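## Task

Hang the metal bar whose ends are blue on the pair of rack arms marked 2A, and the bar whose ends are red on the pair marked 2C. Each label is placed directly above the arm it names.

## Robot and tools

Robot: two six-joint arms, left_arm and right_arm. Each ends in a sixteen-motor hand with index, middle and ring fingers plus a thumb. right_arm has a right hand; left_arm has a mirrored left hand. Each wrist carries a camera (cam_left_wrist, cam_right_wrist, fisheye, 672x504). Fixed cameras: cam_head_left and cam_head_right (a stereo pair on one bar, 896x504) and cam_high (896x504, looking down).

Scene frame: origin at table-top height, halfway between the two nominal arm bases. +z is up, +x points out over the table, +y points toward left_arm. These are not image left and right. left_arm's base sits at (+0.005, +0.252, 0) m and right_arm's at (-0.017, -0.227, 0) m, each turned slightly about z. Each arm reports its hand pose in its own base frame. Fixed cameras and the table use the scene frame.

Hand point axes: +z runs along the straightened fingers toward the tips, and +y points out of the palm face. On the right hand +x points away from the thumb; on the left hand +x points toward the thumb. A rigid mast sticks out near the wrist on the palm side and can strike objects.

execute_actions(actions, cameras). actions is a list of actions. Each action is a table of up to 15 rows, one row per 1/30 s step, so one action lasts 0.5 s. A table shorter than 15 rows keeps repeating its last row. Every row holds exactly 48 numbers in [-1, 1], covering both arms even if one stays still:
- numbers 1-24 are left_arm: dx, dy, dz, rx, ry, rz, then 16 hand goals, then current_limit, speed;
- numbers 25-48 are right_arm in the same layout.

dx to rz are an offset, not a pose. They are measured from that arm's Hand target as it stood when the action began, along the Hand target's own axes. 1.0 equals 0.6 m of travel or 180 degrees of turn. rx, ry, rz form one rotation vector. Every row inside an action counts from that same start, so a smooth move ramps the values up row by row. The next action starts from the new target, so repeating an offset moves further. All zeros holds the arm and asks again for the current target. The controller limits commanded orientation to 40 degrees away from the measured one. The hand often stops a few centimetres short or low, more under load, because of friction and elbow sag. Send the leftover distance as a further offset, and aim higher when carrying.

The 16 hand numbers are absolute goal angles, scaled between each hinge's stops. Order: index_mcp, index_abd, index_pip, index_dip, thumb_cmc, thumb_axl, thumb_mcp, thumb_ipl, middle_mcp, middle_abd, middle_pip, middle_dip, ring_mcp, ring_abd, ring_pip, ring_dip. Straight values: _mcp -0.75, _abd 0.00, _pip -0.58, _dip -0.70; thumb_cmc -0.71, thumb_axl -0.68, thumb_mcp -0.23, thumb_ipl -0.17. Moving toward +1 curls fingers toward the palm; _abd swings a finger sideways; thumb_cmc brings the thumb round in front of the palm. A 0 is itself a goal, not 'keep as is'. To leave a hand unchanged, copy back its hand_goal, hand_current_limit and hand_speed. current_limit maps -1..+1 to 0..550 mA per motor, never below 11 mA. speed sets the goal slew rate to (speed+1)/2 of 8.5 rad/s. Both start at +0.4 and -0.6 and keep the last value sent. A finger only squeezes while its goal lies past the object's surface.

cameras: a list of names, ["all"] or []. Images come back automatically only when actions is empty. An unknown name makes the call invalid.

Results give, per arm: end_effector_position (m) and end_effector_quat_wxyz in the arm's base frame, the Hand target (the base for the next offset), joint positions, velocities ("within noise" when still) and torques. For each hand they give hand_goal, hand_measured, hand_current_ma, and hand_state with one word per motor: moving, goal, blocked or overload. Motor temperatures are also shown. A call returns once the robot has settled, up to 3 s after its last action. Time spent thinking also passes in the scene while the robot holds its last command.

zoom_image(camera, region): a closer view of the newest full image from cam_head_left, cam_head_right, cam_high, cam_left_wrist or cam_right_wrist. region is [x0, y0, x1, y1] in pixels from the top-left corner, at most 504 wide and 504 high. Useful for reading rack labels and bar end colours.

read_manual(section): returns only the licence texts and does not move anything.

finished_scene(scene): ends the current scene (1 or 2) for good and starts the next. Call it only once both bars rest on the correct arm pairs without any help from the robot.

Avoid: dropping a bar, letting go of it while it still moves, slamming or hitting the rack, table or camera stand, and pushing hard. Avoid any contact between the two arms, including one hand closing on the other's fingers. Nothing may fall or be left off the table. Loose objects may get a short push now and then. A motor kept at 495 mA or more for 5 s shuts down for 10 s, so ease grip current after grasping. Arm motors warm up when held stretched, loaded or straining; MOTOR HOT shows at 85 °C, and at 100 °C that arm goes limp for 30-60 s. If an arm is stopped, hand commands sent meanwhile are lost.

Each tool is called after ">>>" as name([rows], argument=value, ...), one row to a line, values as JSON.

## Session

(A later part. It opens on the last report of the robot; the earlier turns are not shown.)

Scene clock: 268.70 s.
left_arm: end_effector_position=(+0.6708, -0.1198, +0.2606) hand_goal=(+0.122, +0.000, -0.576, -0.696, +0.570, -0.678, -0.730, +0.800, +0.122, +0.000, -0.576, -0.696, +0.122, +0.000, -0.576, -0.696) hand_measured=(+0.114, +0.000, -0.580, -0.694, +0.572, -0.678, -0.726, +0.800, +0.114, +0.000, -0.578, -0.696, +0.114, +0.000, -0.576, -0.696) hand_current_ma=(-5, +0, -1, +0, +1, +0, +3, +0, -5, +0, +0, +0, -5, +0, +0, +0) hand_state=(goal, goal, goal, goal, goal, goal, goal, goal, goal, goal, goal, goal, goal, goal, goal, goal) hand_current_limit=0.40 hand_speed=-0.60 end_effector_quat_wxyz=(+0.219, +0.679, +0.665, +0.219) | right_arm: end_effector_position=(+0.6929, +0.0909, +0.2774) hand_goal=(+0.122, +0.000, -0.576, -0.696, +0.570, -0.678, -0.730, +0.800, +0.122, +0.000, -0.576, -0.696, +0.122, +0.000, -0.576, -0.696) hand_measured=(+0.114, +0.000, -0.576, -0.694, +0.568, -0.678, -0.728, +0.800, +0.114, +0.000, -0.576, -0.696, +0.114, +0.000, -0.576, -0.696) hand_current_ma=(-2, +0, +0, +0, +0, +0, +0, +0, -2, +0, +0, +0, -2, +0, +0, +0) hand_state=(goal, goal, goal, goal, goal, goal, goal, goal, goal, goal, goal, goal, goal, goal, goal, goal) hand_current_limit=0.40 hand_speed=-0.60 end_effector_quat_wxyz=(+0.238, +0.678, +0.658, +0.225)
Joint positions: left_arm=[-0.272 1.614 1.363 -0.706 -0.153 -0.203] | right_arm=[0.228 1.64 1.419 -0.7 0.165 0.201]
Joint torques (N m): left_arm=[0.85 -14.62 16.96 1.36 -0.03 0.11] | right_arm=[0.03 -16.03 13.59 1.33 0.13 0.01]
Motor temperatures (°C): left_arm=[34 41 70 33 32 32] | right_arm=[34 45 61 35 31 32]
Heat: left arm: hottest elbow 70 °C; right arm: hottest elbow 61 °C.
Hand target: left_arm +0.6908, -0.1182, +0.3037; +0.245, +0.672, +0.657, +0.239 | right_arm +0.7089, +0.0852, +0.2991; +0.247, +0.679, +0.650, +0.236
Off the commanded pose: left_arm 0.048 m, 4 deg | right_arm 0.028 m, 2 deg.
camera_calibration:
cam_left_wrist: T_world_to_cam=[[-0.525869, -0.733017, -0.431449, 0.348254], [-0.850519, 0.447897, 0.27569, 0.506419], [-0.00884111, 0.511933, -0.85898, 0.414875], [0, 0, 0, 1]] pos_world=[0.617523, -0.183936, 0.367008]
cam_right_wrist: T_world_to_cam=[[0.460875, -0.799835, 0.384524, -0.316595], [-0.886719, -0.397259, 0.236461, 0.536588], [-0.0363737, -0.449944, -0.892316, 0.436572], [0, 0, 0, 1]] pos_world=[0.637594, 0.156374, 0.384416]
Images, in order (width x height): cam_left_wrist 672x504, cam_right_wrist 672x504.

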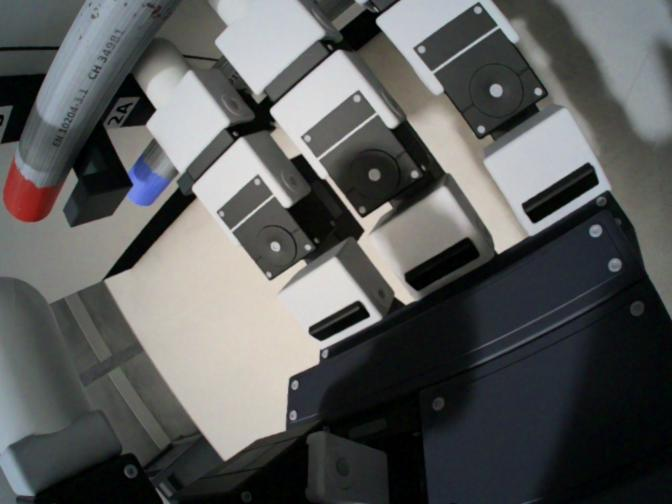

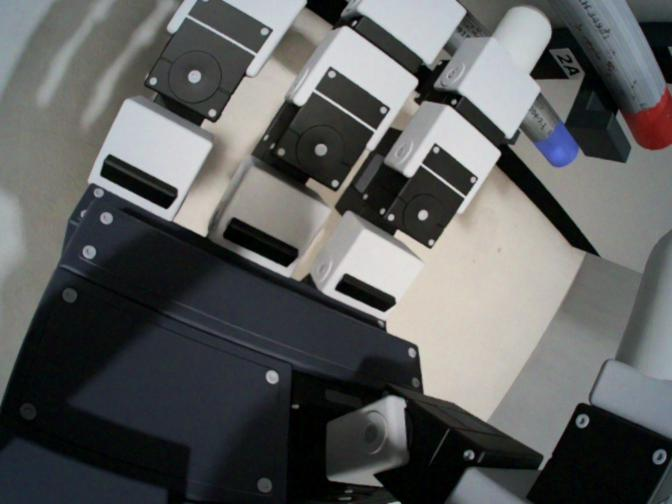

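>>> execute_actions([
  [[0,0.0234,0.024,0,0,0,0.123,0,-0.576,-0.696,0.571,-0.678,-0.73,0.8,0.123,0,-0.576,-0.696,0.123,0,-0.576,-0.696,0.4,-0.6,0,0.0277,0.0189,0,0,0,0.123,0,-0.576,-0.696,0.571,-0.678,-0.73,0.8,0.123,0,-0.576,-0.696,0.123,0,-0.576,-0.696,0.4,-0.6]],
], cameras=["cam_left_wrist","cam_right_wrist","cam_high"])

Scene clock: 275.33 s.
left_arm: end_effector_position=(+0.6925, -0.1138, +0.2602) hand_goal=(+0.122, +0.000, -0.576, -0.696, +0.570, -0.678, -0.730, +0.800, +0.122, +0.000, -0.576, -0.696, +0.122, +0.000, -0.576, -0.696) hand_measured=(+0.114, +0.000, -0.580, -0.694, +0.572, -0.678, -0.726, +0.800, +0.114, +0.000, -0.578, -0.696, +0.114, +0.000, -0.576, -0.696) hand_current_ma=(-6, +0, -1, +0, +1, +0, +3, +0, -5, +0, +0, +0, -5, +0, +0, +0) hand_state=(goal, goal, goal, goal, goal, goal, goal, goal, goal, goal, goal, goal, goal, goal, goal, goal) hand_current_limit=0.40 hand_speed=-0.60 end_effector_quat_wxyz=(+0.221, +0.675, +0.668, +0.222) | right_arm: end_effector_position=(+0.7123, +0.0939, +0.2784) hand_goal=(+0.122, +0.000, -0.576, -0.696, +0.570, -0.678, -0.730, +0.800, +0.122, +0.000, -0.576, -0.696, +0.122, +0.000, -0.576, -0.696) hand_measured=(+0.104, +0.000, -0.582, -0.696, +0.568, -0.678, -0.728, +0.800, +0.110, +0.000, -0.578, -0.696, +0.114, +0.000, -0.576, -0.696) hand_current_ma=(-8, +0, -1, +0, +0, +0, +0, +0, -5, +0, +0, +0, -2, +0, +0, +0) hand_state=(goal, goal, goal, goal, goal, goal, goal, goal, goal, goal, goal, goal, goal, goal, goal, goal) hand_current_limit=0.40 hand_speed=-0.60 end_effector_quat_wxyz=(+0.237, +0.678, +0.658, +0.226)
Joint positions: left_arm=[-0.254 1.663 1.419 -0.706 -0.148 -0.197] | right_arm=[0.224 1.689 1.485 -0.717 0.161 0.201]
Joint torques (N m): left_arm=[0.56 -15.44 17.02 1.13 0.01 0.1] | right_arm=[-0.21 -16.91 13.72 1.28 0.11 -0.08]
Motor temperatures (°C): left_arm=[34 41 70 33 32 32] | right_arm=[34 45 60 35 31 32]
Heat: left arm: hottest elbow 70 °C; right arm: hottest elbow 60 °C.
Hand target: left_arm +0.7108, -0.1187, +0.3017; +0.245, +0.672, +0.657, +0.239 | right_arm +0.7289, +0.0843, +0.3011; +0.247, +0.679, +0.650, +0.236
Off the commanded pose: left_arm 0.046 m, 4 deg | right_arm 0.030 m, 2 deg.
camera_calibration:
cam_left_wrist: T_world_to_cam=[[-0.515144, -0.739501, -0.433318, 0.356296], [-0.857058, 0.439218, 0.269331, 0.527451], [-0.00884988, 0.510123, -0.860056, 0.411801], [0, 0, 0, 1]] pos_world=[0.639245, -0.178253, 0.366502]
cam_right_wrist: T_world_to_cam=[[0.460947, -0.801353, 0.381262, -0.322508], [-0.886644, -0.397826, 0.235788, 0.554816], [-0.0372729, -0.44673, -0.893892, 0.440296], [0, 0, 0, 1]] pos_world=[0.656994, 0.158971, 0.385718]
Images, in order (width x height): cam_high 896x504, cam_left_wrist 672x504, cam_right_wrist 672x504.

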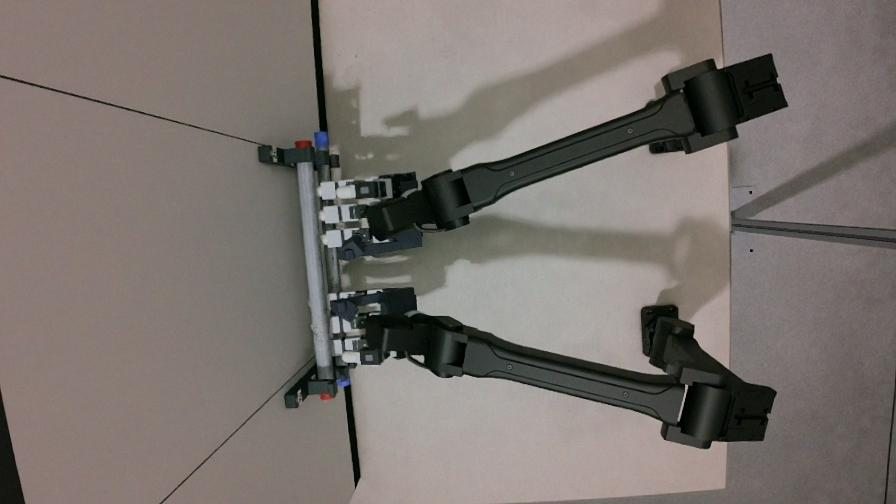

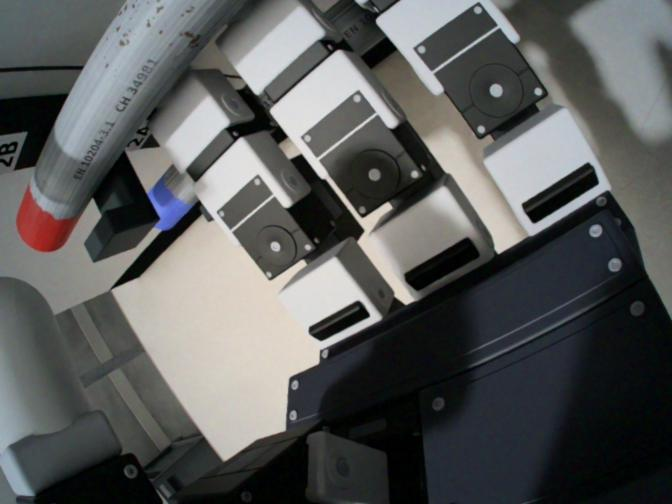

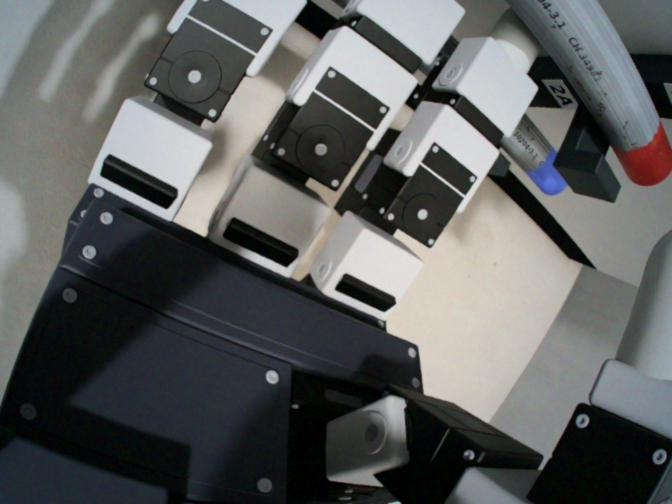

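>>> execute_actions([
  [[0,0.0132,0.0154,0,0,0,0.123,0,-0.576,-0.696,0.571,-0.678,-0.73,0.8,0.123,0,-0.576,-0.696,0.123,0,-0.576,-0.696,0.4,-0.6,0,0.002,0.0235,0,0,0,0.123,0,-0.576,-0.696,0.571,-0.678,-0.73,0.8,0.123,0,-0.576,-0.696,0.123,0,-0.576,-0.696,0.4,-0.6]],
], cameras=["cam_left_wrist","cam_right_wrist"])

Scene clock: 283.60 s.
left_arm: end_effector_position=(+0.6990, -0.1166, +0.2595) hand_goal=(+0.122, +0.000, -0.576, -0.696, +0.570, -0.678, -0.730, +0.800, +0.122, +0.000, -0.576, -0.696, +0.122, +0.000, -0.576, -0.696) hand_measured=(+0.116, +0.000, -0.576, -0.694, +0.572, -0.678, -0.726, +0.800, +0.120, -0.004, -0.574, -0.694, +0.124, -0.008, -0.572, -0.694) hand_current_ma=(-3, +0, +0, +0, +1, +0, +3, +0, +0, -1, +1, +0, +0, -3, +1, +0) hand_state=(goal, goal, goal, goal, goal, goal, goal, goal, goal, goal, goal, goal, goal, goal, goal, goal) hand_current_limit=0.40 hand_speed=-0.60 end_effector_quat_wxyz=(+0.219, +0.678, +0.666, +0.220) | right_arm: end_effector_position=(+0.7199, +0.0916, +0.2659) hand_goal=(+0.122, +0.000, -0.576, -0.696, +0.570, -0.678, -0.730, +0.800, +0.122, +0.000, -0.576, -0.696, +0.122, +0.000, -0.576, -0.696) hand_measured=(+0.104, +0.000, -0.582, -0.696, +0.568, -0.678, -0.728, +0.800, +0.110, +0.000, -0.578, -0.696, +0.114, +0.000, -0.576, -0.696) hand_current_ma=(-8, +0, -1, +0, +0, +0, +0, +0, -5, +0, +0, +0, -2, +0, +0, +0) hand_state=(goal, goal, goal, goal, goal, goal, goal, goal, goal, goal, goal, goal, goal, goal, goal, goal) hand_current_limit=0.40 hand_speed=-0.60 end_effector_quat_wxyz=(+0.232, +0.681, +0.658, +0.220)
Joint positions: left_arm=[-0.254 1.681 1.444 -0.716 -0.145 -0.191] | right_arm=[0.218 1.718 1.498 -0.717 0.158 0.201]
Joint torques (N m): left_arm=[0.67 -14.8 17.8 1.51 0.04 0.08] | right_arm=[-0.15 -17.38 13.56 1.84 0.11 -0.09]
Motor temperatures (°C): left_arm=[34 41 70 33 32 32] | right_arm=[34 45 60 35 31 32]
Heat: left arm: hottest elbow 70 °C; right arm: hottest elbow 60 °C.
Hand target: left_arm +0.7228, -0.1189, +0.2997; +0.245, +0.672, +0.657, +0.239 | right_arm +0.7388, +0.0839, +0.2910; +0.247, +0.679, +0.650, +0.236
Off the commanded pose: left_arm 0.047 m, 4 deg | right_arm 0.032 m, 3 deg.
camera_calibration:
cam_left_wrist: T_world_to_cam=[[-0.522303, -0.734962, -0.43247, 0.362651], [-0.852705, 0.444348, 0.27468, 0.530552], [-0.0097116, 0.512236, -0.85879, 0.413142], [0, 0, 0, 1]] pos_world=[0.64583, -0.180841, 0.365906]
cam_right_wrist: T_world_to_cam=[[0.46336, -0.802983, 0.374854, -0.322954], [-0.884585, -0.393821, 0.249828, 0.558091], [-0.052982, -0.447351, -0.892788, 0.439493], [0, 0, 0, 1]] pos_world=[0.666608, 0.157069, 0.374008]
Images, in order (width x height): cam_left_wrist 672x504, cam_right_wrist 672x504.

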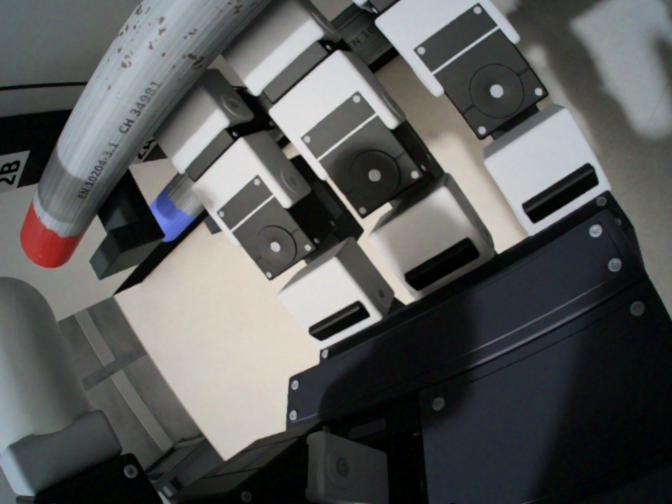

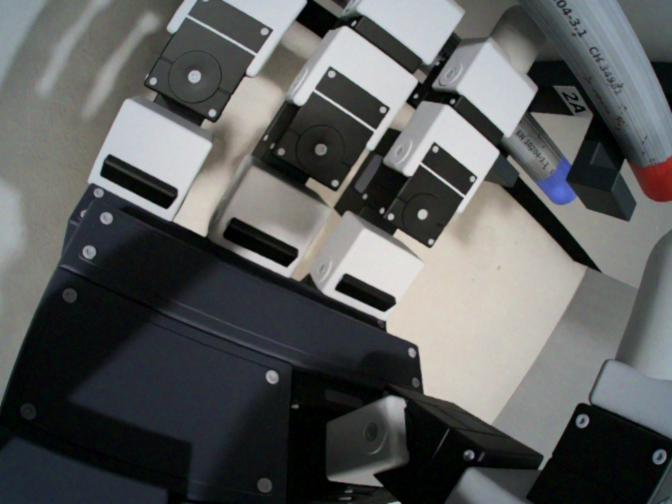

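>>> execute_actions([
  [[0,0.0134,0.0047,0,0,0,0.123,0,-0.576,-0.696,0.571,-0.678,-0.73,0.8,0.123,0,-0.576,-0.696,0.123,0,-0.576,-0.696,0.4,-0.6,0,0.0213,0.0135,0,0,0,0.123,0,-0.576,-0.696,0.571,-0.678,-0.73,0.8,0.123,0,-0.576,-0.696,0.123,0,-0.576,-0.696,0.4,-0.6]],
], cameras=["cam_left_wrist","cam_right_wrist"])

Scene clock: 295.73 s.
left_arm: end_effector_position=(+0.6997, -0.1179, +0.2598) hand_goal=(+0.122, +0.000, -0.576, -0.696, +0.570, -0.678, -0.730, +0.800, +0.122, +0.000, -0.576, -0.696, +0.122, +0.000, -0.576, -0.696) hand_measured=(+0.122, -0.002, -0.574, -0.694, +0.572, -0.678, -0.726, +0.800, +0.128, -0.006, -0.570, -0.692, +0.132, -0.010, -0.568, -0.692) hand_current_ma=(+0, -1, +1, +0, +1, +0, +3, +0, +3, -2, +3, +1, +6, -6, +4, +1) hand_state=(goal, goal, goal, goal, goal, goal, goal, goal, goal, goal, goal, goal, goal, goal, goal, goal) hand_current_limit=0.40 hand_speed=-0.60 end_effector_quat_wxyz=(+0.213, +0.680, +0.667, +0.216) | right_arm: end_effector_position=(+0.7362, +0.0926, +0.2751) hand_goal=(+0.122, +0.000, -0.576, -0.696, +0.570, -0.678, -0.730, +0.800, +0.122, +0.000, -0.576, -0.696, +0.122, +0.000, -0.576, -0.696) hand_measured=(+0.108, +0.002, -0.578, -0.696, +0.568, -0.678, -0.728, +0.800, +0.110, +0.000, -0.578, -0.696, +0.114, +0.000, -0.576, -0.696) hand_current_ma=(-5, +0, +0, +0, +0, +0, +0, +0, -5, +0, +0, +0, -2, +0, +0, +0) hand_state=(goal, goal, goal, goal, goal, goal, goal, goal, goal, goal, goal, goal, goal, goal, goal, goal) hand_current_limit=0.40 hand_speed=-0.60 end_effector_quat_wxyz=(+0.237, +0.680, +0.654, +0.230)
Joint positions: left_arm=[-0.255 1.687 1.461 -0.742 -0.145 -0.191] | right_arm=[0.214 1.749 1.552 -0.717 0.153 0.201]
Joint torques (N m): left_arm=[0.67 -13.98 18.89 2 0.12 0.11] | right_arm=[-0.09 -17.32 13.87 1.28 0.1 -0.13]
Motor temperatures (°C): left_arm=[34 41 74 33 32 32] | right_arm=[34 45 61 35 31 32]
Heat: left arm: hottest elbow 74 °C; right arm: hottest elbow 61 °C.
Hand target: left_arm +0.7308, -0.1191, +0.3027; +0.245, +0.672, +0.657, +0.239 | right_arm +0.7538, +0.0832, +0.2930; +0.247, +0.679, +0.650, +0.236
Off the commanded pose: left_arm 0.053 m, 5 deg | right_arm 0.027 m, 1 deg.
camera_calibration:
cam_left_wrist: T_world_to_cam=[[-0.529788, -0.732514, -0.427489, 0.366325], [-0.847853, 0.444548, 0.289001, 0.524606], [-0.0216582, 0.515558, -0.856581, 0.422183], [0, 0, 0, 1]] pos_world=[0.648007, -0.182533, 0.366622]
cam_right_wrist: T_world_to_cam=[[0.453792, -0.80699, 0.377943, -0.326639], [-0.890445, -0.394297, 0.227239, 0.581164], [-0.0343582, -0.439656, -0.897509, 0.435806], [0, 0, 0, 1]] pos_world=[0.680694, 0.157162, 0.382527]
Images, in order (width x height): cam_left_wrist 672x504, cam_right_wrist 672x504.

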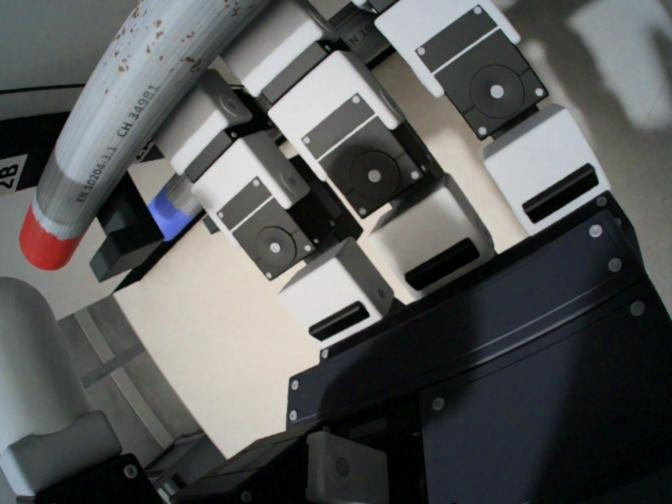

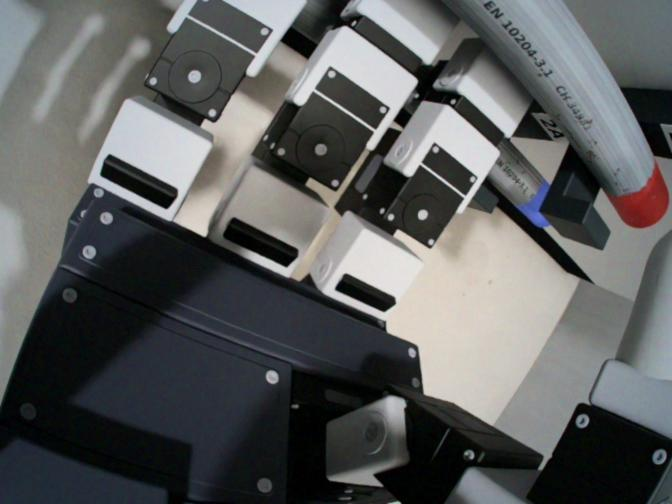

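>>> execute_actions([
  [[0,0.0005,-0.0213,0,0,0,0.123,0,-0.576,-0.696,0.571,-0.678,-0.73,0.8,0.123,0,-0.576,-0.696,0.123,0,-0.576,-0.696,0.4,-0.6,0,0,0,0,0,0,0.123,0,-0.576,-0.696,0.571,-0.678,-0.73,0.8,0.123,0,-0.576,-0.696,0.123,0,-0.576,-0.696,0.4,-0.6]],
], cameras=["cam_high","cam_head_left"])

>>> zoom_image(camera="cam_high", region=[280, 270, 400, 410])

>>> zoom_image(camera="cam_head_left", region=[330, 100, 450, 210])

Scene clock: 307.93 s.
left_arm: end_effector_position=(+0.6993, -0.1178, +0.2592) hand_goal=(+0.122, +0.000, -0.576, -0.696, +0.570, -0.678, -0.730, +0.800, +0.122, +0.000, -0.576, -0.696, +0.122, +0.000, -0.576, -0.696) hand_measured=(+0.120, -0.002, -0.572, -0.694, +0.572, -0.678, -0.726, +0.800, +0.126, -0.006, -0.568, -0.692, +0.128, -0.010, -0.568, -0.692) hand_current_ma=(-1, -1, +1, +0, +1, +0, +3, +0, +1, -2, +3, +1, +4, -6, +5, +2) hand_state=(goal, goal, goal, goal, goal, goal, goal, goal, goal, goal, goal, goal, goal, goal, goal, goal) hand_current_limit=0.40 hand_speed=-0.60 end_effector_quat_wxyz=(+0.210, +0.681, +0.668, +0.214) | right_arm: end_effector_position=(+0.7362, +0.0926, +0.2751) hand_goal=(+0.122, +0.000, -0.576, -0.696, +0.570, -0.678, -0.730, +0.800, +0.122, +0.000, -0.576, -0.696, +0.122, +0.000, -0.576, -0.696) hand_measured=(+0.108, +0.002, -0.578, -0.696, +0.568, -0.678, -0.728, +0.800, +0.110, +0.000, -0.578, -0.696, +0.114, +0.000, -0.576, -0.696) hand_current_ma=(-5, +0, +0, +0, +0, +0, +0, +0, -5, +0, +0, +0, -2, +0, +0, +0) hand_state=(goal, goal, goal, goal, goal, goal, goal, goal, goal, goal, goal, goal, goal, goal, goal, goal) hand_current_limit=0.40 hand_speed=-0.60 end_effector_quat_wxyz=(+0.237, +0.680, +0.654, +0.230)
Joint positions: left_arm=[-0.255 1.689 1.465 -0.753 -0.145 -0.191] | right_arm=[0.214 1.749 1.552 -0.717 0.153 0.201]
Joint torques (N m): left_arm=[0.5 -16.09 18.07 1.55 0.03 0.08] | right_arm=[-0.15 -17.67 13.83 1.24 0.1 -0.14]
Motor temperatures (°C): left_arm=[34 41 78 33 32 32] | right_arm=[34 46 61 35 31 32]
Heat: left arm: hottest elbow 78 °C; right arm: hottest elbow 61 °C.
Hand target: left_arm +0.7228, -0.1189, +0.3127; +0.245, +0.672, +0.657, +0.239 | right_arm +0.7538, +0.0832, +0.2930; +0.247, +0.679, +0.650, +0.236
Off the commanded pose: left_arm 0.058 m, 5 deg | right_arm 0.027 m, 1 deg.
Images, in order (width x height): cam_head_left 896x504, cam_high 896x504.

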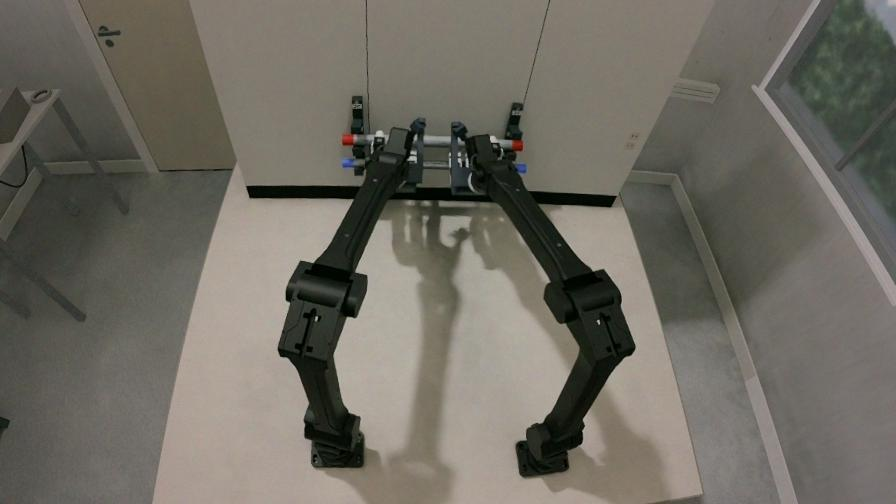

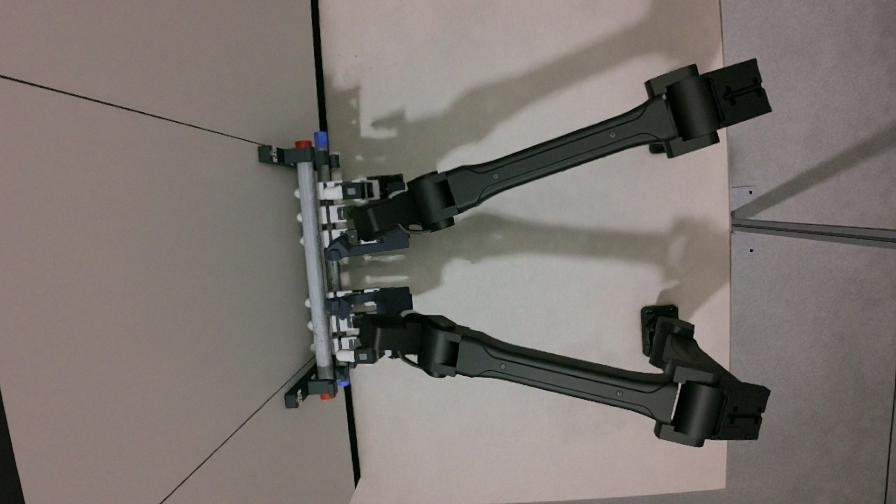

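Scaled by 3.600.

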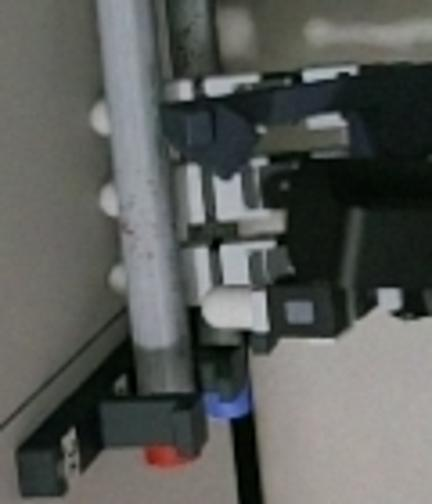

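Scaled by 4.200.

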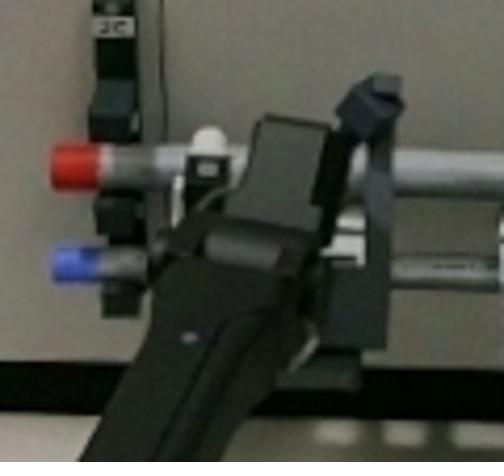

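>>> execute_actions([
  [[0,-0.0459,0.0235,0.016,0,0,0.123,0,-0.576,-0.696,0.571,-0.678,-0.73,-0.1135,0.123,0,-0.576,-0.696,0.123,0,-0.576,-0.696,0.4,-0.6,0,0,0,0,0,0,0.123,0,-0.576,-0.696,0.571,-0.678,-0.73,-0.1135,0.123,0,-0.576,-0.696,0.123,0,-0.576,-0.696,0.4,-0.6]],
  [[0,0,0,0,0,0,0.123,0,-0.576,-0.696,0.571,-0.678,-0.1,-0.1135,0.123,0,-0.576,-0.696,0.123,0,-0.576,-0.696,0.4,-0.6,0,0,0,0,0,0,0.123,0,-0.576,-0.696,0.571,-0.678,-0.1,-0.1135,0.123,0,-0.576,-0.696,0.123,0,-0.576,-0.696,0.4,-0.6]],
  [[0,0,0,0,0,0,0.18,0,-0.576,-0.696,0.571,-0.678,0.05,-0.1135,0.18,0,-0.576,-0.696,0.18,0,-0.576,-0.696,0.4,-0.6,0,0,0,0,0,0,0.18,0,-0.576,-0.696,0.571,-0.678,0.05,-0.1135,0.18,0,-0.576,-0.696,0.18,0,-0.576,-0.696,0.4,-0.6]],
], cameras=["cam_left_wrist","cam_right_wrist","cam_head_left"])

Scene clock: 353.60 s.
left_arm: end_effector_position=(+0.6999, -0.1162, +0.2575) hand_goal=(+0.180, +0.000, -0.576, -0.696, +0.570, -0.678, +0.050, -0.114, +0.180, +0.000, -0.576, -0.696, +0.180, +0.000, -0.576, -0.696) hand_measured=(+0.154, -0.002, -0.578, -0.696, +0.572, -0.678, +0.052, -0.110, +0.154, -0.002, -0.576, -0.694, +0.152, -0.008, -0.576, -0.694) hand_current_ma=(-32, +0, +0, +0, +1, +0, +1, +2, -30, -1, +0, +1, -35, -3, +0, +0) hand_state=(blocked, goal, goal, goal, goal, goal, goal, goal, blocked, goal, goal, goal, blocked, goal, goal, goal) hand_current_limit=0.40 hand_speed=-0.60 end_effector_quat_wxyz=(+0.210, +0.683, +0.667, +0.211) | right_arm: end_effector_position=(+0.7368, +0.0927, +0.2755) hand_goal=(+0.180, +0.000, -0.576, -0.696, +0.570, -0.678, +0.050, -0.114, +0.180, +0.000, -0.576, -0.696, +0.180, +0.000, -0.576, -0.696) hand_measured=(+0.158, +0.002, -0.578, -0.696, +0.568, -0.678, +0.052, -0.110, +0.156, +0.000, -0.578, -0.696, +0.156, +0.000, -0.576, -0.696) hand_current_ma=(-14, +0, +0, +0, +0, +0, +0, +1, -15, +0, +0, +0, -15, +0, +0, +0) hand_state=(blocked, goal, goal, goal, goal, goal, goal, goal, blocked, goal, goal, goal, blocked, goal, goal, goal) hand_current_limit=0.40 hand_speed=-0.60 end_effector_quat_wxyz=(+0.237, +0.680, +0.654, +0.230)
Joint positions: left_arm=[-0.251 1.69 1.465 -0.755 -0.137 -0.186] | right_arm=[0.214 1.75 1.555 -0.718 0.153 0.201]
Joint torques (N m): left_arm=[0.32 -16.03 14.32 1.37 0 0.01] | right_arm=[-0.26 -17.49 13.57 1.33 0.12 -0.13]
Motor temperatures (°C): left_arm=[34 41 83 33 32 32] | right_arm=[34 46 61 35 31 32]
Heat: left arm: hottest elbow 83 °C; right arm: hottest elbow 61 °C.
Hand target: left_arm +0.7107, -0.1187, +0.2842; +0.228, +0.678, +0.663, +0.222 | right_arm +0.7538, +0.0832, +0.2930; +0.247, +0.679, +0.650, +0.236
Off the commanded pose: left_arm 0.029 m, 3 deg | right_arm 0.026 m, 1 deg.
camera_calibration:
cam_left_wrist: T_world_to_cam=[[-0.537434, -0.731003, -0.420475, 0.370398], [-0.842765, 0.447717, 0.298824, 0.518985], [-0.0301879, 0.51496, -0.856682, 0.425341], [0, 0, 0, 1]] pos_world=[0.649287, -0.18063, 0.36504]
cam_right_wrist: T_world_to_cam=[[0.453792, -0.80699, 0.377943, -0.327027], [-0.890445, -0.394297, 0.227239, 0.581736], [-0.0343582, -0.439656, -0.897509, 0.436233], [0, 0, 0, 1]] pos_world=[0.681394, 0.157262, 0.382927]
Images, in order (width x height): cam_head_left 896x504, cam_left_wrist 672x504, cam_right_wrist 672x504.

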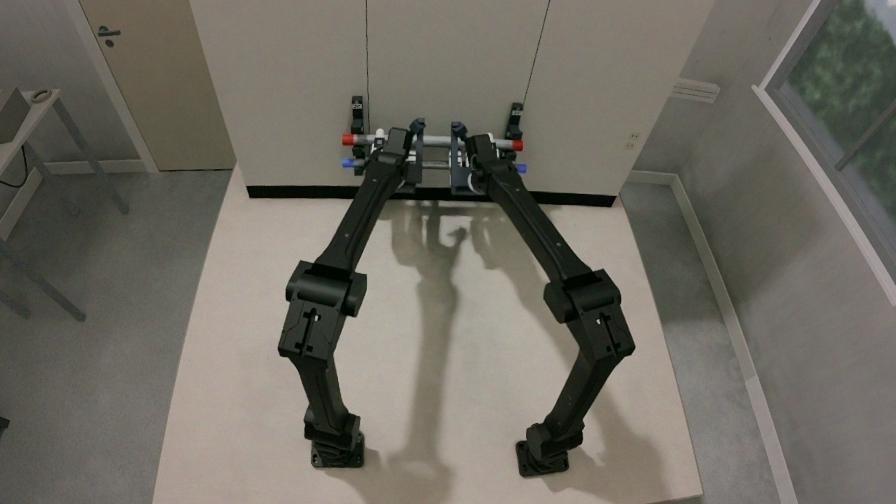

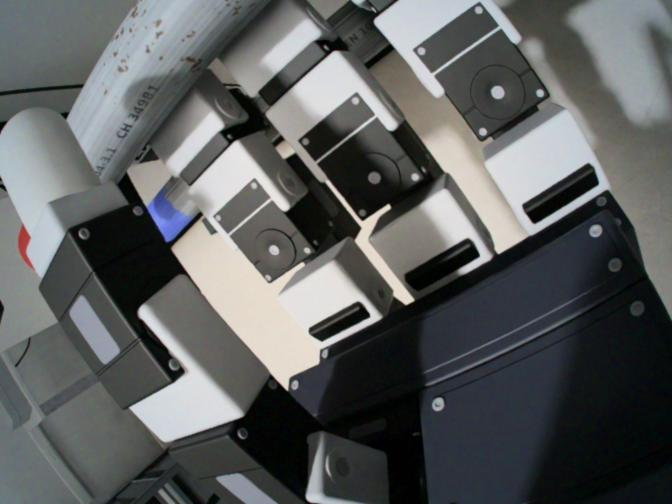

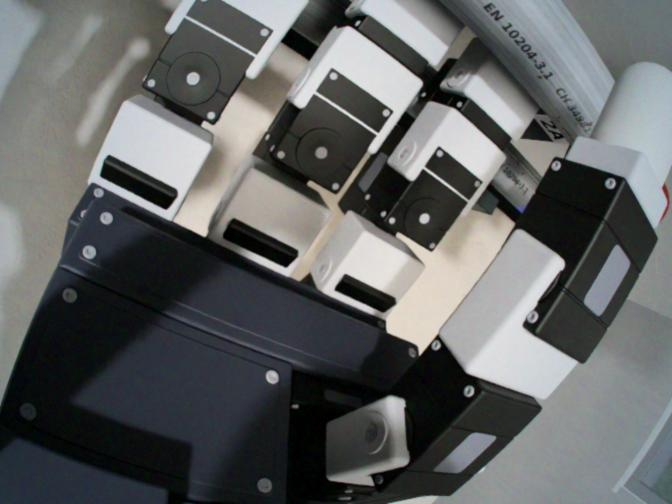

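>>> execute_actions([
  [[0,0,0,0,0,0,0.2055,0,-0.576,-0.696,0.571,-0.678,0.2,-0.1135,0.2055,0,-0.576,-0.696,0.2055,0,-0.576,-0.696,0.4,-0.6,0,0,0,0,0,0,0.2055,0,-0.576,-0.696,0.571,-0.678,0.2,-0.1135,0.2055,0,-0.576,-0.696,0.2055,0,-0.576,-0.696,0.4,-0.6]],
  [[0,0,0,0,0,0,0.2055,0,-0.576,-0.696,0.571,-0.678,0.247,-0.1135,0.2055,0,-0.576,-0.696,0.2055,0,-0.576,-0.696,0.4,-0.6,0,0,0,0,0,0,0.2055,0,-0.576,-0.696,0.571,-0.678,0.247,-0.1135,0.2055,0,-0.576,-0.696,0.2055,0,-0.576,-0.696,0.4,-0.6]],
], cameras=["cam_left_wrist","cam_right_wrist","cam_high"])

Scene clock: 363.23 s.
left_arm: end_effector_position=(+0.7001, -0.1163, +0.2578) hand_goal=(+0.206, +0.000, -0.576, -0.696, +0.570, -0.678, +0.246, -0.114, +0.206, +0.000, -0.576, -0.696, +0.206, +0.000, -0.576, -0.696) hand_measured=(+0.180, -0.002, -0.580, -0.696, +0.570, -0.678, +0.218, -0.122, +0.180, -0.002, -0.576, -0.694, +0.180, -0.004, -0.578, -0.694) hand_current_ma=(-31, +0, -1, +0, +0, +0, -48, -6, -29, -1, +0, +1, -29, -1, +0, +0) hand_state=(blocked, goal, goal, goal, goal, goal, blocked, goal, blocked, goal, goal, goal, blocked, goal, goal, goal) hand_current_limit=0.40 hand_speed=-0.60 end_effector_quat_wxyz=(+0.211, +0.682, +0.667, +0.212) | right_arm: end_effector_position=(+0.7373, +0.0928, +0.2733) hand_goal=(+0.206, +0.000, -0.576, -0.696, +0.570, -0.678, +0.246, -0.114, +0.206, +0.000, -0.576, -0.696, +0.206, +0.000, -0.576, -0.696) hand_measured=(+0.182, +0.002, -0.584, -0.696, +0.568, -0.678, +0.226, -0.118, +0.182, +0.000, -0.580, -0.696, +0.182, +0.000, -0.578, -0.696) hand_current_ma=(-16, +0, -2, +0, +0, +0, -17, -1, -15, +0, +0, +0, -15, +0, +0, +0) hand_state=(blocked, goal, goal, goal, goal, goal, blocked, goal, blocked, goal, goal, goal, blocked, goal, goal, goal) hand_current_limit=0.40 hand_speed=-0.60 end_effector_quat_wxyz=(+0.236, +0.681, +0.655, +0.229)
Joint positions: left_arm=[-0.251 1.69 1.465 -0.753 -0.137 -0.186] | right_arm=[0.214 1.753 1.555 -0.718 0.153 0.201]
Joint torques (N m): left_arm=[0.32 -16.09 14.31 1.39 0.01 0.01] | right_arm=[-0.26 -18.14 13.68 1.33 0.11 -0.14]
Motor temperatures (°C): left_arm=[34 41 81 33 32 32] | right_arm=[34 46 61 35 31 32]
Heat: left arm: hottest elbow 81 °C; right arm: hottest elbow 61 °C.
Hand target: left_arm +0.7107, -0.1187, +0.2842; +0.228, +0.678, +0.663, +0.222 | right_arm +0.7538, +0.0832, +0.2930; +0.247, +0.679, +0.650, +0.236
Off the commanded pose: left_arm 0.029 m, 2 deg | right_arm 0.028 m, 2 deg.
camera_calibration:
cam_left_wrist: T_world_to_cam=[[-0.536768, -0.731175, -0.421026, 0.37022], [-0.843234, 0.447784, 0.297397, 0.519765], [-0.0289205, 0.514657, -0.856908, 0.424716], [0, 0, 0, 1]] pos_world=[0.649289, -0.18063, 0.365238]
cam_right_wrist: T_world_to_cam=[[0.454882, -0.806746, 0.377152, -0.32687], [-0.88978, -0.394092, 0.23018, 0.581312], [-0.0370639, -0.440287, -0.897092, 0.436245], [0, 0, 0, 1]] pos_world=[0.682096, 0.157463, 0.380825]
Images, in order (width x height): cam_high 896x504, cam_left_wrist 672x504, cam_right_wrist 672x504.

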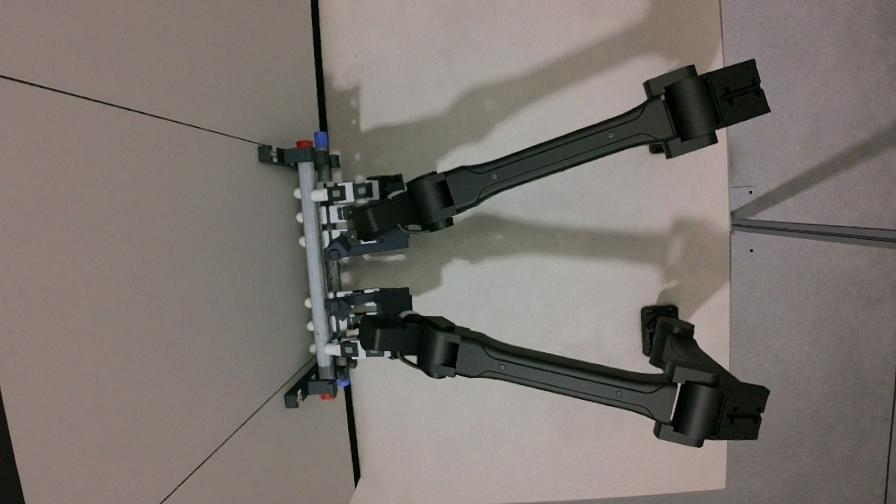

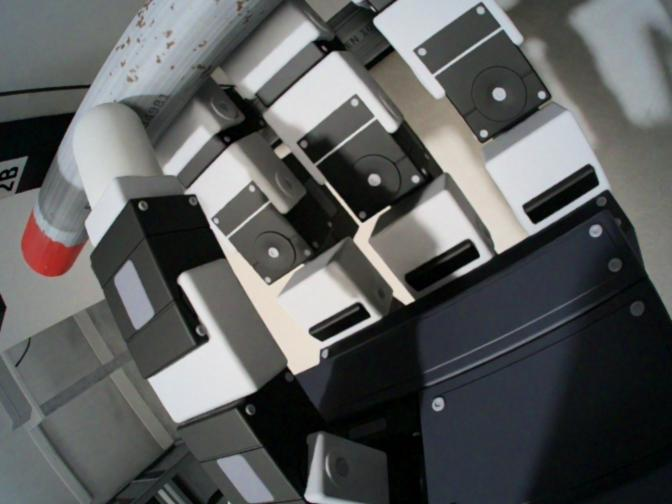

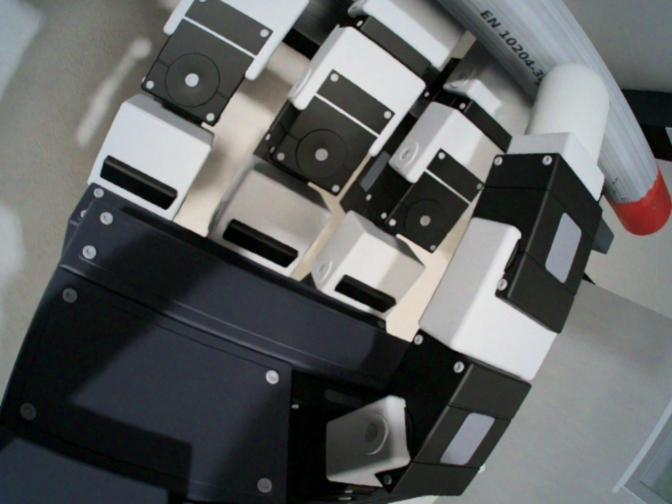

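>>> execute_actions([
  [[0,0,0,0,0,0,0.238,0,-0.576,-0.696,0.571,-0.678,0.144,0.168,0.238,0,-0.576,-0.696,0.238,0,-0.576,-0.696,0.4,-0.8,0,0,0,0,0,0,0.238,0,-0.576,-0.696,0.571,-0.678,0.144,0.168,0.238,0,-0.576,-0.696,0.238,0,-0.576,-0.696,0.4,-0.8]],
  [[0,0,0,0,0,0,0.27,0,-0.576,-0.696,0.571,-0.678,0.06,0.2865,0.27,0,-0.576,-0.696,0.27,0,-0.576,-0.696,0.4,-0.8,0,0,0,0,0,0,0.27,0,-0.576,-0.696,0.571,-0.678,0.06,0.2865,0.27,0,-0.576,-0.696,0.27,0,-0.576,-0.696,0.4,-0.8]],
], cameras=["cam_left_wrist","cam_right_wrist","cam_head_left"])

>>> zoom_image(camera="cam_head_left", region=[330, 85, 430, 200])

>>> zoom_image(camera="cam_head_left", region=[470, 85, 570, 200])

Scene clock: 388.17 s.
left_arm: end_effector_position=(+0.6999, -0.1168, +0.2574) hand_goal=(+0.270, +0.000, -0.576, -0.696, +0.570, -0.678, +0.060, +0.286, +0.270, +0.000, -0.576, -0.696, +0.270, +0.000, -0.576, -0.696) hand_measured=(+0.204, +0.000, -0.586, -0.698, +0.572, -0.678, +0.026, +0.254, +0.210, -0.002, -0.586, -0.698, +0.214, -0.002, -0.584, -0.696) hand_current_ma=(-134, +0, -6, +0, +0, +0, -64, -59, -116, +0, -6, +0, -102, +0, -4, +0) hand_state=(blocked, goal, goal, goal, goal, goal, blocked, blocked, blocked, goal, goal, goal, blocked, goal, goal, goal) hand_current_limit=0.40 hand_speed=-0.80 end_effector_quat_wxyz=(+0.210, +0.684, +0.666, +0.211) | right_arm: end_effector_position=(+0.7375, +0.0930, +0.2722) hand_goal=(+0.270, +0.000, -0.576, -0.696, +0.570, -0.678, +0.060, +0.286, +0.270, +0.000, -0.576, -0.696, +0.270, +0.000, -0.576, -0.696) hand_measured=(+0.210, +0.002, -0.588, -0.698, +0.570, -0.678, +0.026, +0.256, +0.210, +0.000, -0.586, -0.698, +0.214, +0.000, -0.586, -0.698) hand_current_ma=(-82, +0, -4, +0, +0, +0, -40, -35, -79, +0, -3, +0, -72, +0, -3, +0) hand_state=(blocked, goal, goal, goal, goal, goal, blocked, blocked, blocked, goal, goal, goal, blocked, goal, goal, goal) hand_current_limit=0.40 hand_speed=-0.80 end_effector_quat_wxyz=(+0.236, +0.680, +0.655, +0.228)
Joint positions: left_arm=[-0.251 1.69 1.465 -0.755 -0.136 -0.183] | right_arm=[0.214 1.755 1.555 -0.718 0.153 0.199]
Joint torques (N m): left_arm=[0.44 -16.09 14.34 1.43 -0.02 0] | right_arm=[-0.09 -18.32 13.63 1.36 0.14 -0.17]
Motor temperatures (°C): left_arm=[34 41 78 33 32 32] | right_arm=[34 46 62 35 31 32]
Heat: left arm: hottest elbow 78 °C; right arm: hottest elbow 62 °C.
Hand target: left_arm +0.7107, -0.1187, +0.2842; +0.228, +0.678, +0.663, +0.222 | right_arm +0.7538, +0.0832, +0.2930; +0.247, +0.679, +0.650, +0.236
Off the commanded pose: left_arm 0.029 m, 3 deg | right_arm 0.028 m, 2 deg.
camera_calibration:
cam_left_wrist: T_world_to_cam=[[-0.539976, -0.728966, -0.420754, 0.372079], [-0.841192, 0.450369, 0.299272, 0.518315], [-0.0286652, 0.515535, -0.856389, 0.424461], [0, 0, 0, 1]] pos_world=[0.649083, -0.181024, 0.36494]
cam_right_wrist: T_world_to_cam=[[0.456452, -0.805723, 0.377442, -0.327817], [-0.888938, -0.394869, 0.232097, 0.580821], [-0.0379654, -0.441463, -0.896476, 0.435927], [0, 0, 0, 1]] pos_world=[0.682497, 0.157664, 0.379723]
Images, in order (width x height): cam_head_left 896x504, cam_left_wrist 672x504, cam_right_wrist 672x504.

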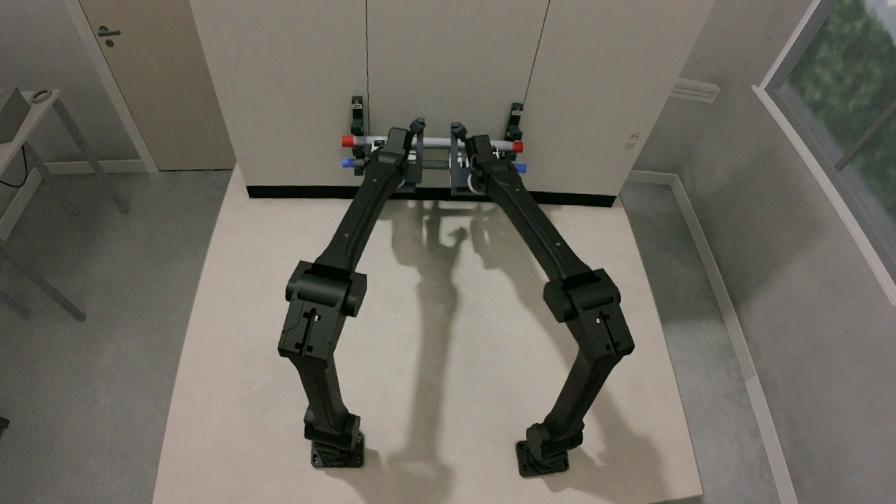

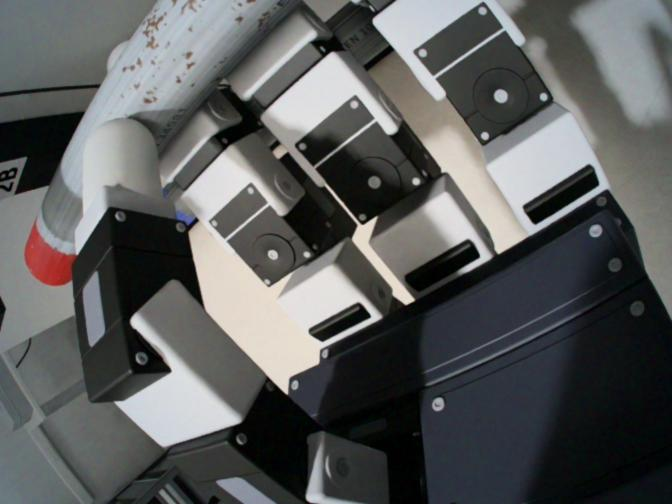

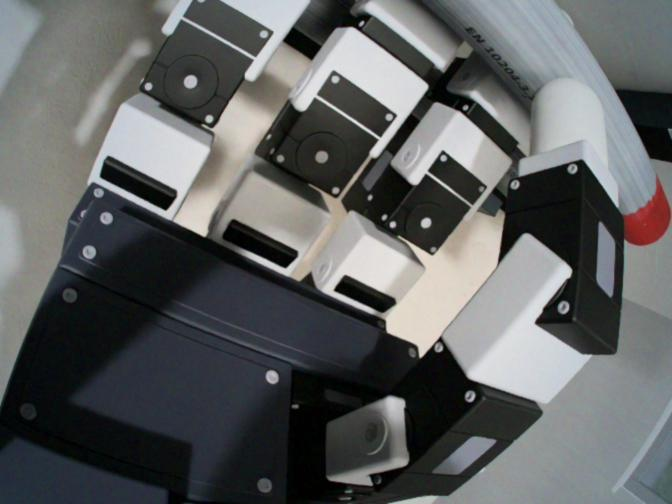

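Scaled by 4.383.

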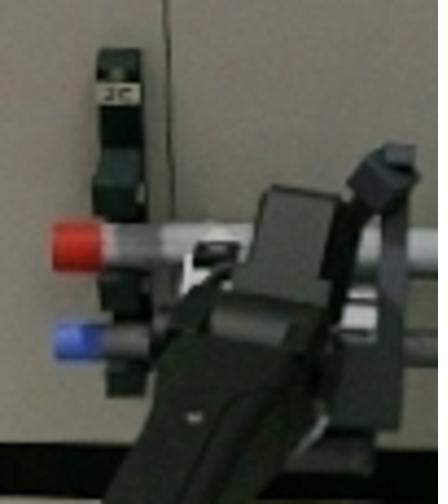

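Scaled by 4.383.

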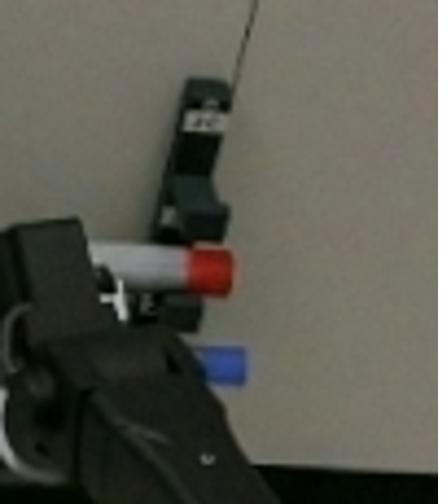

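>>> execute_actions([
  [[0,0.0459,-0.0235,-0.016,0,0,0.25,0,-0.576,-0.696,0.571,-0.678,0.055,0.28,0.25,0,-0.576,-0.696,0.25,0,-0.576,-0.696,0.4,-0.8,0,0,0,0,0,0,0.25,0,-0.576,-0.696,0.571,-0.678,0.055,0.28,0.25,0,-0.576,-0.696,0.25,0,-0.576,-0.696,0.4,-0.8]],
  [[0,0.0193,-0.0117,0,0,0,0.25,0,-0.576,-0.696,0.571,-0.678,0.055,0.28,0.25,0,-0.576,-0.696,0.25,0,-0.576,-0.696,0.4,-0.8,0,0.0193,-0.0117,0,0,0,0.25,0,-0.576,-0.696,0.571,-0.678,0.055,0.28,0.25,0,-0.576,-0.696,0.25,0,-0.576,-0.696,0.4,-0.8]],
], cameras=["cam_head_left"])

>>> zoom_image(camera="cam_head_left", region=[330, 85, 430, 200])

>>> zoom_image(camera="cam_head_left", region=[470, 85, 570, 200])

Scene clock: 405.27 s.
left_arm: end_effector_position=(+0.7022, -0.1167, +0.2601) hand_goal=(+0.250, +0.000, -0.576, -0.696, +0.570, -0.678, +0.054, +0.280, +0.250, +0.000, -0.576, -0.696, +0.250, +0.000, -0.576, -0.696) hand_measured=(+0.204, +0.000, -0.590, -0.696, +0.572, -0.678, +0.024, +0.260, +0.210, -0.002, -0.590, -0.698, +0.214, -0.002, -0.586, -0.696) hand_current_ma=(-75, +0, -11, +0, +0, +0, -51, -27, -61, +0, -10, +0, -50, +0, -6, +0) hand_state=(blocked, goal, goal, goal, goal, goal, blocked, goal, blocked, goal, goal, goal, blocked, goal, goal, goal) hand_current_limit=0.40 hand_speed=-0.80 end_effector_quat_wxyz=(+0.205, +0.683, +0.670, +0.207) | right_arm: end_effector_position=(+0.7385, +0.0931, +0.2741) hand_goal=(+0.250, +0.000, -0.576, -0.696, +0.570, -0.678, +0.054, +0.280, +0.250, +0.000, -0.576, -0.696, +0.250, +0.000, -0.576, -0.696) hand_measured=(+0.210, +0.002, -0.592, -0.698, +0.570, -0.678, +0.026, +0.264, +0.210, +0.000, -0.588, -0.698, +0.214, +0.000, -0.588, -0.698) hand_current_ma=(-40, +0, -7, +0, +0, +0, -31, -13, -37, +0, -4, +0, -32, +0, -4, +0) hand_state=(blocked, goal, goal, goal, goal, goal, blocked, goal, blocked, goal, goal, goal, blocked, goal, goal, goal) hand_current_limit=0.40 hand_speed=-0.80 end_effector_quat_wxyz=(+0.230, +0.683, +0.658, +0.220)
Joint positions: left_arm=[-0.251 1.699 1.493 -0.788 -0.136 -0.191] | right_arm=[0.214 1.762 1.583 -0.76 0.153 0.201]
Joint torques (N m): left_arm=[0.97 -16.73 19.29 1.74 -0.32 0.11] | right_arm=[-0.32 -18.61 14.61 1.54 0.1 -0.16]
Motor temperatures (°C): left_arm=[34 41 77 33 32 32] | right_arm=[34 47 63 35 31 32]
Heat: left arm: hottest elbow 77 °C; right arm: hottest elbow 63 °C.
Hand target: left_arm +0.7286, -0.1191, +0.3249; +0.245, +0.672, +0.657, +0.239 | right_arm +0.7582, +0.0830, +0.3058; +0.247, +0.679, +0.650, +0.236
Off the commanded pose: left_arm 0.070 m, 6 deg | right_arm 0.039 m, 3 deg.
Images, in order (width x height): cam_head_left 896x504.

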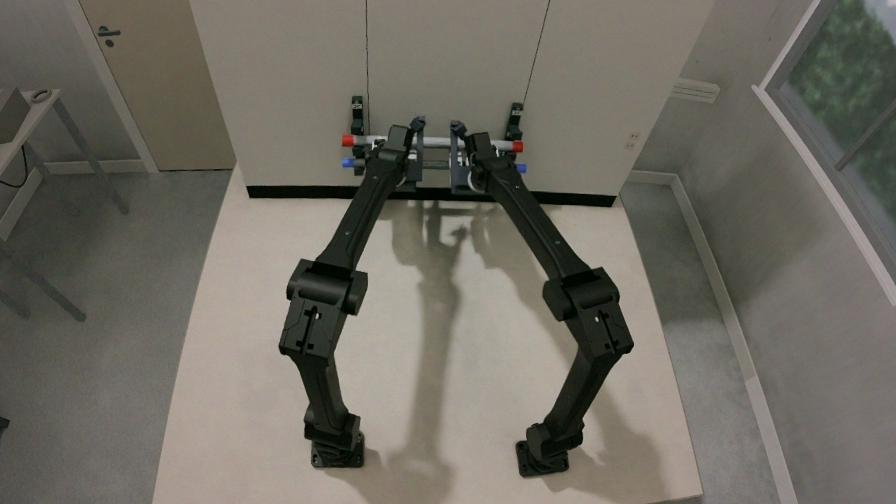

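Scaled by 4.383.

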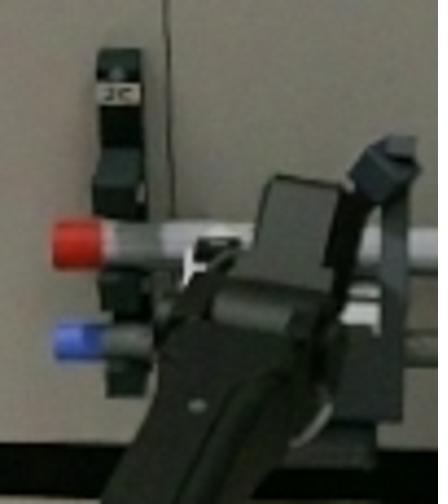

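Scaled by 4.383.

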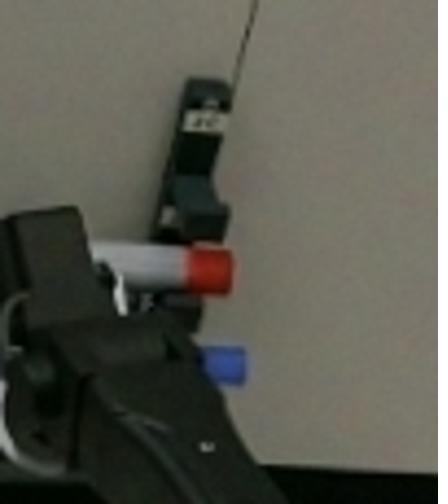

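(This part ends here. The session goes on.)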